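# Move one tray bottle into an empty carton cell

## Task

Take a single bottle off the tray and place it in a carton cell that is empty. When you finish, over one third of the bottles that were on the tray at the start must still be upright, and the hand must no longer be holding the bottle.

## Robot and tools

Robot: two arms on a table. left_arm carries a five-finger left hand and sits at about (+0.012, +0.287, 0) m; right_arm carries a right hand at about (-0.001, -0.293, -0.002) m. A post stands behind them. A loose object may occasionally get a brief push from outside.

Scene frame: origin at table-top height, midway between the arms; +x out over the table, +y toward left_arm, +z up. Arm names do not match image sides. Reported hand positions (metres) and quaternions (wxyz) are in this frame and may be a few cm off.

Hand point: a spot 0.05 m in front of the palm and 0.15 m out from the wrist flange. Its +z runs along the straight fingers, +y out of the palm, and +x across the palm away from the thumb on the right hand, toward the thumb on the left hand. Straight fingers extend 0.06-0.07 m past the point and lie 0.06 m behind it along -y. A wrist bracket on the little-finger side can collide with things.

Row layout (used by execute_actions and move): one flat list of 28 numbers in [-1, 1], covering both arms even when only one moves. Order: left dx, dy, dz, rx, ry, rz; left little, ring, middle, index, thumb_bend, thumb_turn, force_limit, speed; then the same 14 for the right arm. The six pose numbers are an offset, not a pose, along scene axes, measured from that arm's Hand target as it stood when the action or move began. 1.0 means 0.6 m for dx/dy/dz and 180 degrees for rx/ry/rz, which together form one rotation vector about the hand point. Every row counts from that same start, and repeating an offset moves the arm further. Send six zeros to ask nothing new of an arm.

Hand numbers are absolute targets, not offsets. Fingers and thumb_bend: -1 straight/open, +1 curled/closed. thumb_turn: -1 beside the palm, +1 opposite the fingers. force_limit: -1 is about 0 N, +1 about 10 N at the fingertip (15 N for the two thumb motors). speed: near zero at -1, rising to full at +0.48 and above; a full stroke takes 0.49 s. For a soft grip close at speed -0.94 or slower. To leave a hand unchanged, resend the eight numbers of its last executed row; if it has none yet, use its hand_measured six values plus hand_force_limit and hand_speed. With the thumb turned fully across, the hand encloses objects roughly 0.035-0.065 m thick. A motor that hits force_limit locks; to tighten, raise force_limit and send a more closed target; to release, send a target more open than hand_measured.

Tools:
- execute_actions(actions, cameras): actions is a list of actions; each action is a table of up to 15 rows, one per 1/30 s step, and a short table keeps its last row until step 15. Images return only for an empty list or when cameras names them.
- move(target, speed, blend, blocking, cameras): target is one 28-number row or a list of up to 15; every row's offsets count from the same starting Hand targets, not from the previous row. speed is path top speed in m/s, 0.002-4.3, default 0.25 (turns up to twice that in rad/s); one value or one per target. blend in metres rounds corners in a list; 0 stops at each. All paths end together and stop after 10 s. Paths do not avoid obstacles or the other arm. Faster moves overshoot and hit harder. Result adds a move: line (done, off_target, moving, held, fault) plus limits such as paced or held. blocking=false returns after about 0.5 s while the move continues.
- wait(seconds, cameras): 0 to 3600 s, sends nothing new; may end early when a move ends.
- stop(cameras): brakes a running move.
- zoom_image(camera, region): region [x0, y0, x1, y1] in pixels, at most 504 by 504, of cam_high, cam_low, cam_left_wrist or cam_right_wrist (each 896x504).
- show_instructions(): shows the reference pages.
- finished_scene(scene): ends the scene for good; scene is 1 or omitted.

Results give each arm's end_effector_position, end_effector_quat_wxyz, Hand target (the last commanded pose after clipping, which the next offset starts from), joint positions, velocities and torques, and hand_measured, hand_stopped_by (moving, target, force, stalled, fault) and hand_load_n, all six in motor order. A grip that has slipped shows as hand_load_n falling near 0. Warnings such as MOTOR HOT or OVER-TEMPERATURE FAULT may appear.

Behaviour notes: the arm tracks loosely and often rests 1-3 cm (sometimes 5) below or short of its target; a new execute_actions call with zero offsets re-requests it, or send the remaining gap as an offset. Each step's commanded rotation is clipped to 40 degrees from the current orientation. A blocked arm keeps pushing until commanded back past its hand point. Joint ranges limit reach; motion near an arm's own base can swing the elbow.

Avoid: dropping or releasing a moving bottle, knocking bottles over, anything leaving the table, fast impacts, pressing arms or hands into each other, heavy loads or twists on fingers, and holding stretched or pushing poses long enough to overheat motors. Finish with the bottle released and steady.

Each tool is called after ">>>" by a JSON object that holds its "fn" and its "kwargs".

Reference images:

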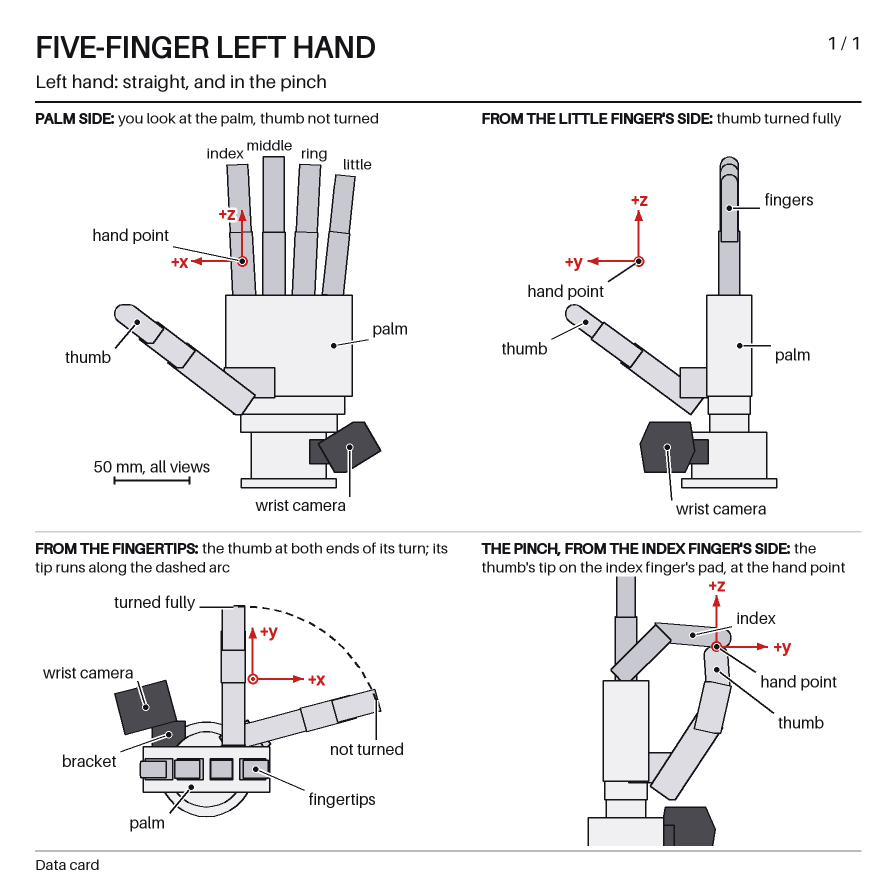

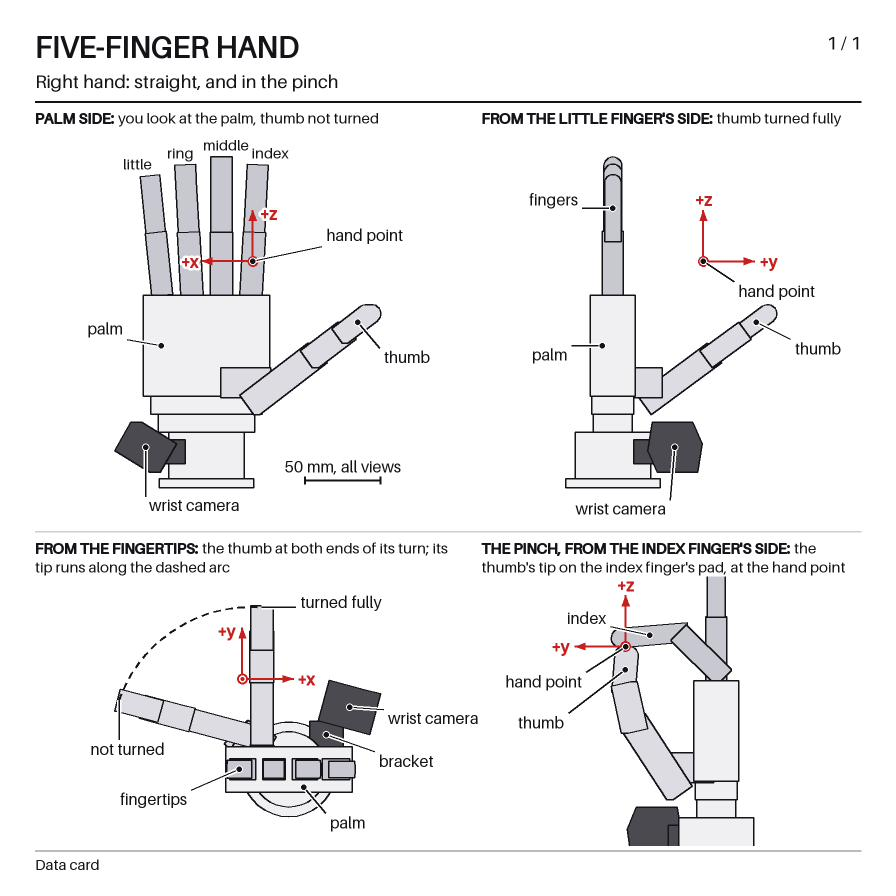

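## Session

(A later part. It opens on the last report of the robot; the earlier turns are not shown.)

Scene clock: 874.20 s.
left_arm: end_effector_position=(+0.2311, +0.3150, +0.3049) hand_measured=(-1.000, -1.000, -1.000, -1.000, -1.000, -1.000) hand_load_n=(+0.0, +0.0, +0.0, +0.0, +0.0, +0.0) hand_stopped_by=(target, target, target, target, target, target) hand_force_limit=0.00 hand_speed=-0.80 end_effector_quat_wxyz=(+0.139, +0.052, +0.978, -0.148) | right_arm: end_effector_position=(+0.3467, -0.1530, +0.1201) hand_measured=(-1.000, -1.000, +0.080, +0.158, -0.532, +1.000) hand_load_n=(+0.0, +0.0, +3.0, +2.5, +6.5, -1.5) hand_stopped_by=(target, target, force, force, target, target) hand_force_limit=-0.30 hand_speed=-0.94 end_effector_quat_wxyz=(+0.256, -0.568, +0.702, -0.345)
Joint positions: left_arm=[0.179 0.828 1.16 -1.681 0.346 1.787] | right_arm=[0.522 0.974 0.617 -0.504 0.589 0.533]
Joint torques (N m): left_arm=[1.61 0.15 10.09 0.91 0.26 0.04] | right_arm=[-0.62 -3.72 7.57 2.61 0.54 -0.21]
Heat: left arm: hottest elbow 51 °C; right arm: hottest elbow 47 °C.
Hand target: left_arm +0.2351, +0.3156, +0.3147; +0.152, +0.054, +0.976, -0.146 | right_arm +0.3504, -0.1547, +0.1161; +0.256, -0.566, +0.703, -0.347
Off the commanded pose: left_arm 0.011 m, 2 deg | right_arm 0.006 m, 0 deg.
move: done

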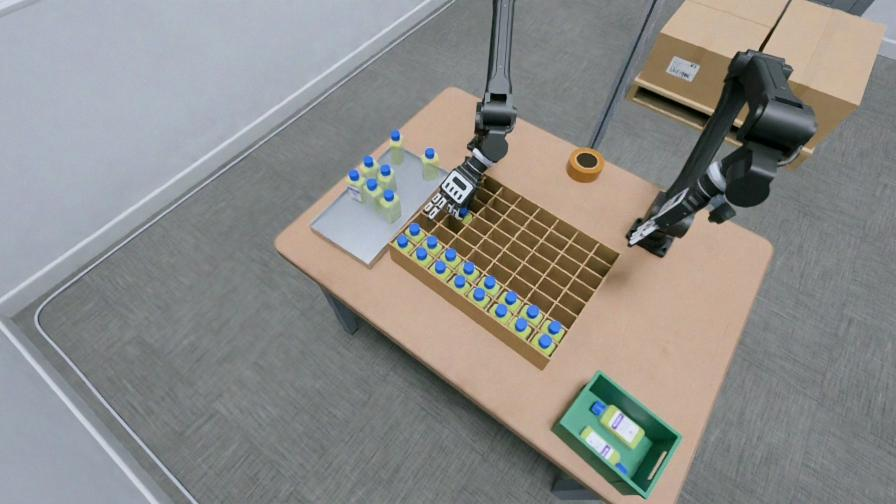

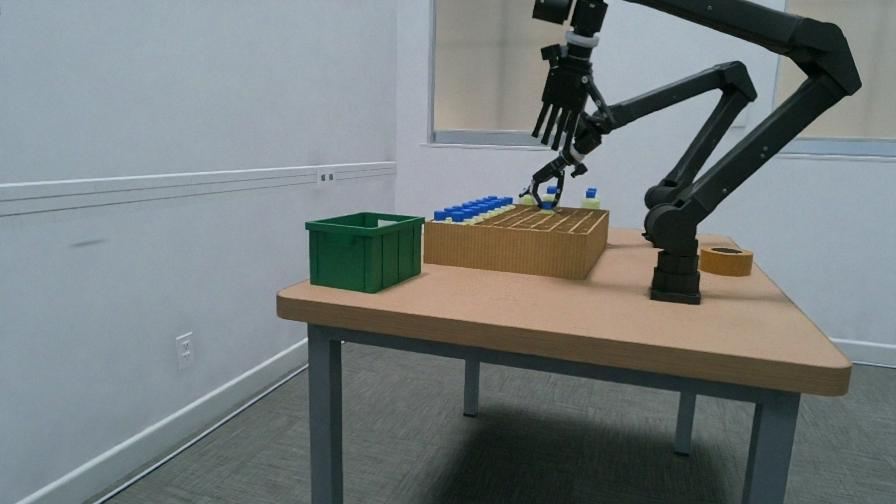

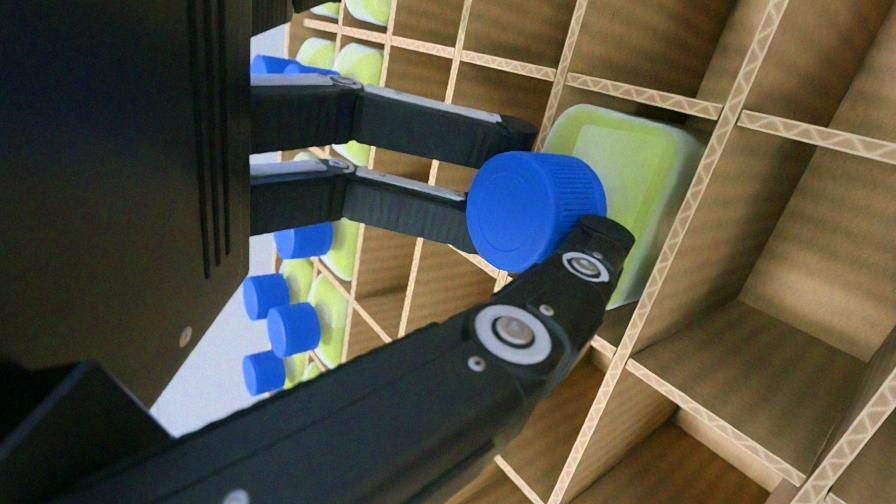

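>>> {"fn": "move", "kwargs": {"target": [0,0,0,0,0,0,-1,-1,-1,-1,-1,-1,0,-0.8,0,0,0,0,0,0,-1,-1,-0.12,-0.12,-0.7,1,-0.3,-0.85], "speed": 0.03, "cameras": ["cam_high","cam_low","cam_right_wrist"]}}

>>> {"fn": "zoom_image", "kwargs": {"camera": "cam_low", "region": [510, 160, 580, 230]}}

>>> {"fn": "zoom_image", "kwargs": {"camera": "cam_high", "region": [440, 180, 490, 230]}}

Scene clock: 884.90 s.
left_arm: end_effector_position=(+0.2311, +0.3150, +0.3049) hand_measured=(-1.000, -1.000, -1.000, -1.000, -1.000, -1.000) hand_load_n=(+0.0, +0.0, +0.0, +0.0, +0.0, +0.0) hand_stopped_by=(target, target, target, target, target, target) hand_force_limit=0.00 hand_speed=-0.80 end_effector_quat_wxyz=(+0.139, +0.052, +0.978, -0.148) | right_arm: end_effector_position=(+0.3477, -0.1524, +0.1198) hand_measured=(-1.000, -1.000, -0.120, -0.120, -0.700, +1.000) hand_load_n=(+0.0, -0.5, +0.0, +0.0, +0.0, +0.5) hand_stopped_by=(target, target, target, target, target, target) hand_force_limit=-0.30 hand_speed=-0.85 end_effector_quat_wxyz=(+0.258, -0.568, +0.701, -0.345)
Joint positions: left_arm=[0.179 0.828 1.16 -1.681 0.346 1.787] | right_arm=[0.522 0.976 0.615 -0.496 0.589 0.531]
Joint torques (N m): left_arm=[1.32 0.67 10.17 1.01 0.27 -0.02] | right_arm=[-0.56 -3.9 7.68 2.29 0.54 -0.18]
Heat: left arm: hottest elbow 51 °C; right arm: hottest elbow 46 °C.
Hand target: left_arm +0.2351, +0.3156, +0.3147; +0.152, +0.054, +0.976, -0.146 | right_arm +0.3503, -0.1548, +0.1159; +0.256, -0.566, +0.703, -0.347
Off the commanded pose: left_arm 0.011 m, 2 deg | right_arm 0.005 m, 0 deg.
move: done

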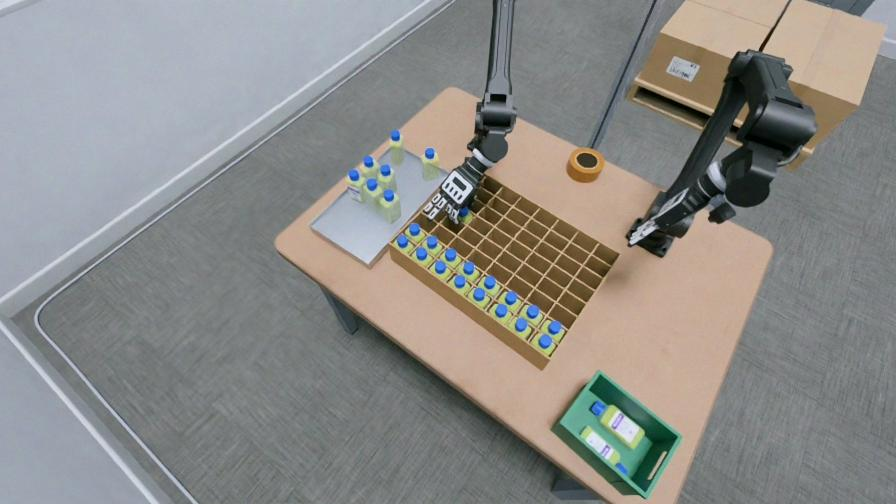

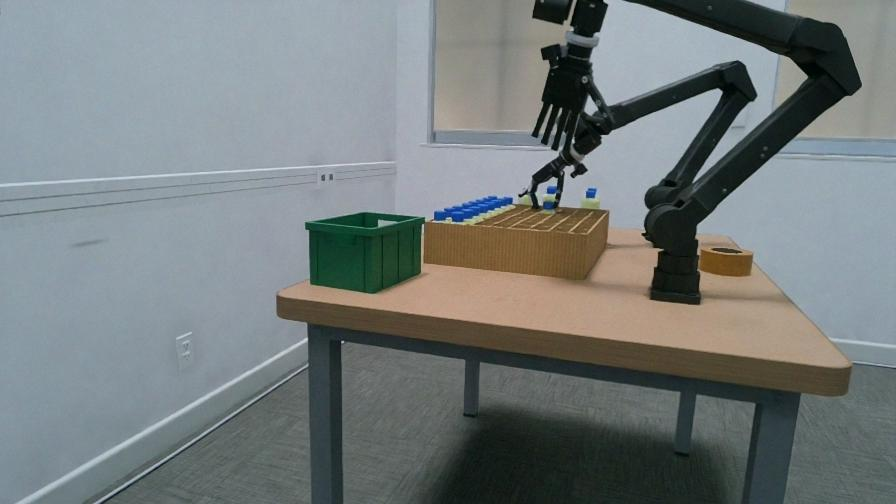

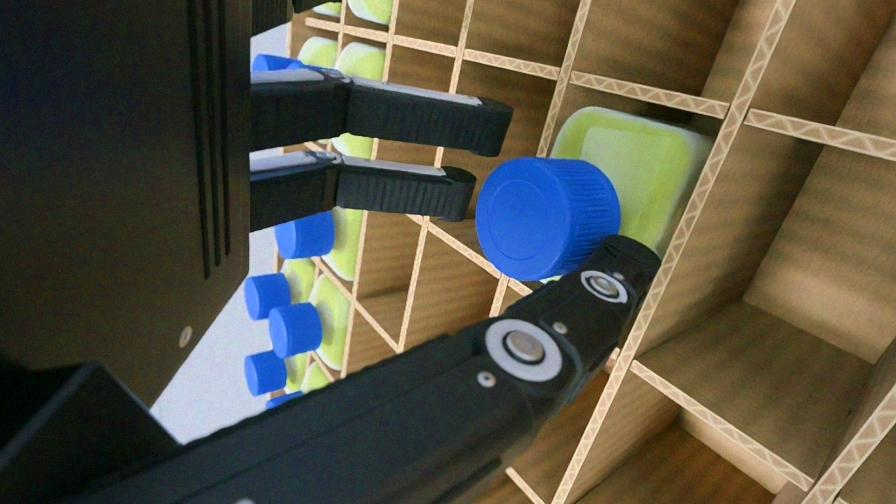

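Scaled by 7.200 from the camera's image (finer frame: 1280x720).

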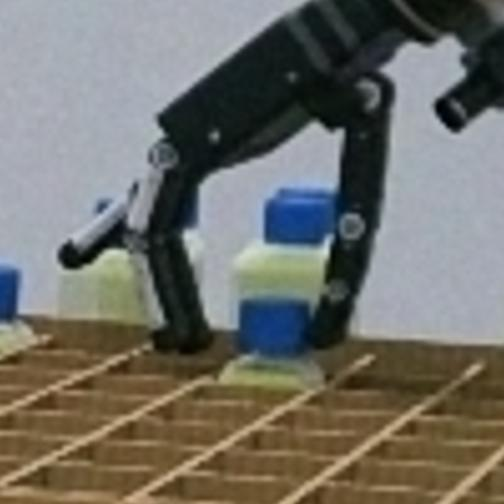

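Scaled by 10.080 from the camera's image (finer frame: 1280x720).

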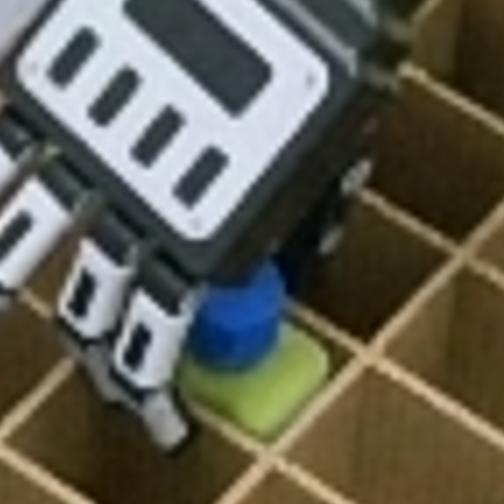

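>>> {"fn": "move", "kwargs": {"target": [[0,0,0,0,0,0,-1,-1,-1,-1,-1,-1,0,-0.8,0,0,0,0,0,0,-1,-1,-0.5,-0.5,-1,1,-0.3,-0.6],[0,0,0,0,0,0,-1,-1,-1,-1,-1,-1,0,-0.8,0.01,0,0.22,0,0,0,-1,-1,-0.5,-0.5,-1,1,-0.3,-0.6]], "speed": 0.08, "cameras": ["cam_high","cam_low","cam_right_wrist"]}}

>>> {"fn": "zoom_image", "kwargs": {"camera": "cam_low", "region": [510, 160, 580, 230]}}

>>> {"fn": "zoom_image", "kwargs": {"camera": "cam_high", "region": [340, 120, 500, 280]}}

Scene clock: 894.83 s.
left_arm: end_effector_position=(+0.2311, +0.3150, +0.3049) hand_measured=(-1.000, -1.000, -1.000, -1.000, -1.000, -1.000) hand_load_n=(+0.0, +0.0, +0.0, +0.0, +0.0, +0.0) hand_stopped_by=(target, target, target, target, target, target) hand_force_limit=0.00 hand_speed=-0.80 end_effector_quat_wxyz=(+0.139, +0.052, +0.978, -0.148) | right_arm: end_effector_position=(+0.3476, -0.1564, +0.2223) hand_measured=(-1.000, -1.000, -0.500, -0.500, -1.000, +1.000) hand_load_n=(+0.0, +0.0, +0.0, +0.0, +0.0, +0.0) hand_stopped_by=(target, target, target, target, target, target) hand_force_limit=-0.30 hand_speed=-0.60 end_effector_quat_wxyz=(+0.239, -0.575, +0.704, -0.343)
Joint positions: left_arm=[0.179 0.828 1.16 -1.681 0.346 1.787] | right_arm=[0.511 0.928 0.879 -0.846 0.585 0.526]
Joint torques (N m): left_arm=[0.79 1.26 9.96 1.02 0.32 0.04] | right_arm=[-0.5 -4.89 12.19 1.21 0.42 -0.24]
Heat: left arm: hottest elbow 51 °C; right arm: hottest elbow 45 °C.
Hand target: left_arm +0.2351, +0.3156, +0.3147; +0.152, +0.054, +0.976, -0.146 | right_arm +0.3563, -0.1548, +0.2479; +0.256, -0.566, +0.703, -0.347
Off the commanded pose: left_arm 0.011 m, 2 deg | right_arm 0.027 m, 2 deg.
move: off_target (right_arm)

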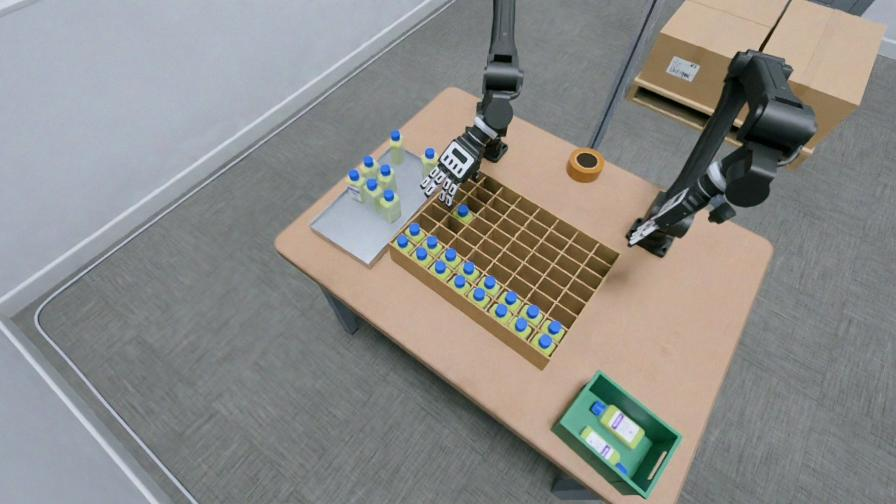

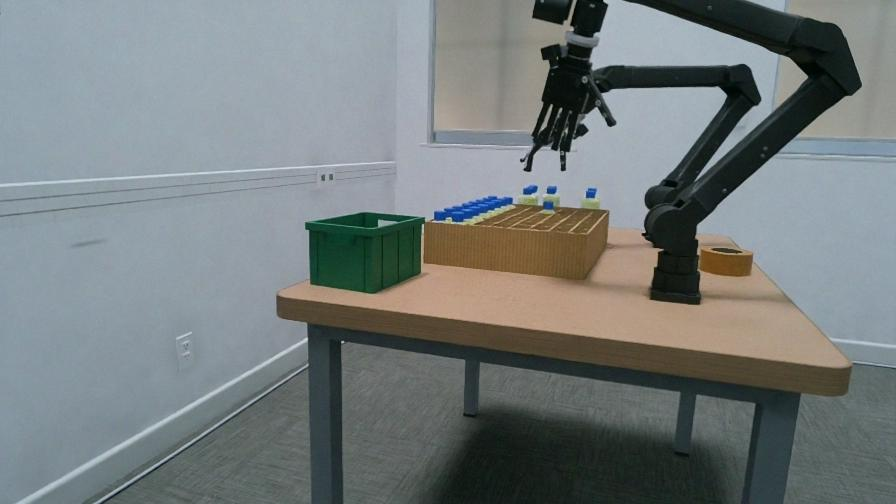

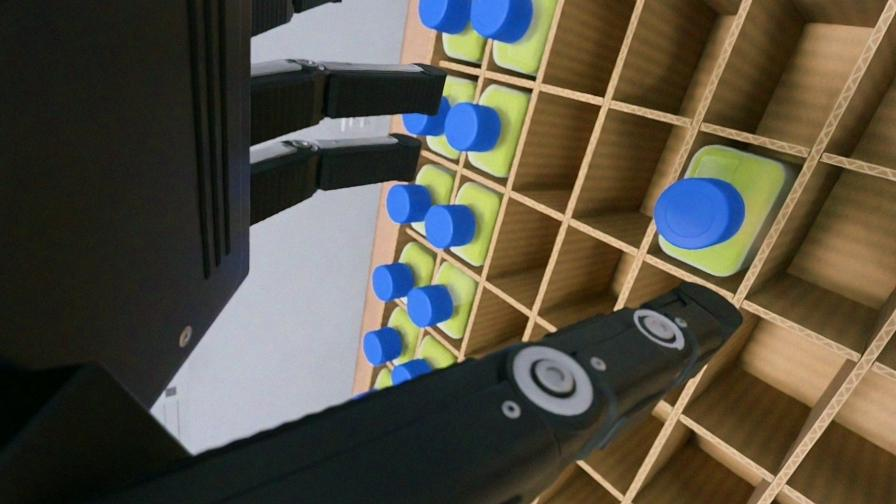

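Scaled by 7.200 from the camera's image (finer frame: 1280x720).

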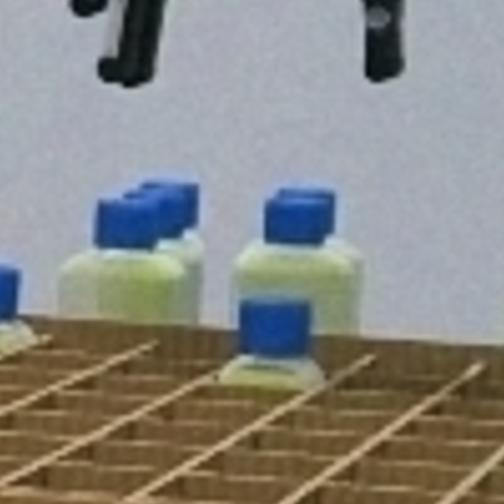

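Scaled by 3.150 from the camera's image (finer frame: 1280x720).

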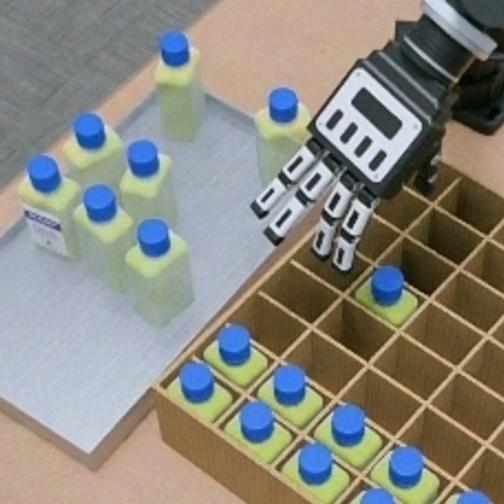

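>>> {"fn": "finished_scene", "kwargs": {}}

The scene is finished: the task was done.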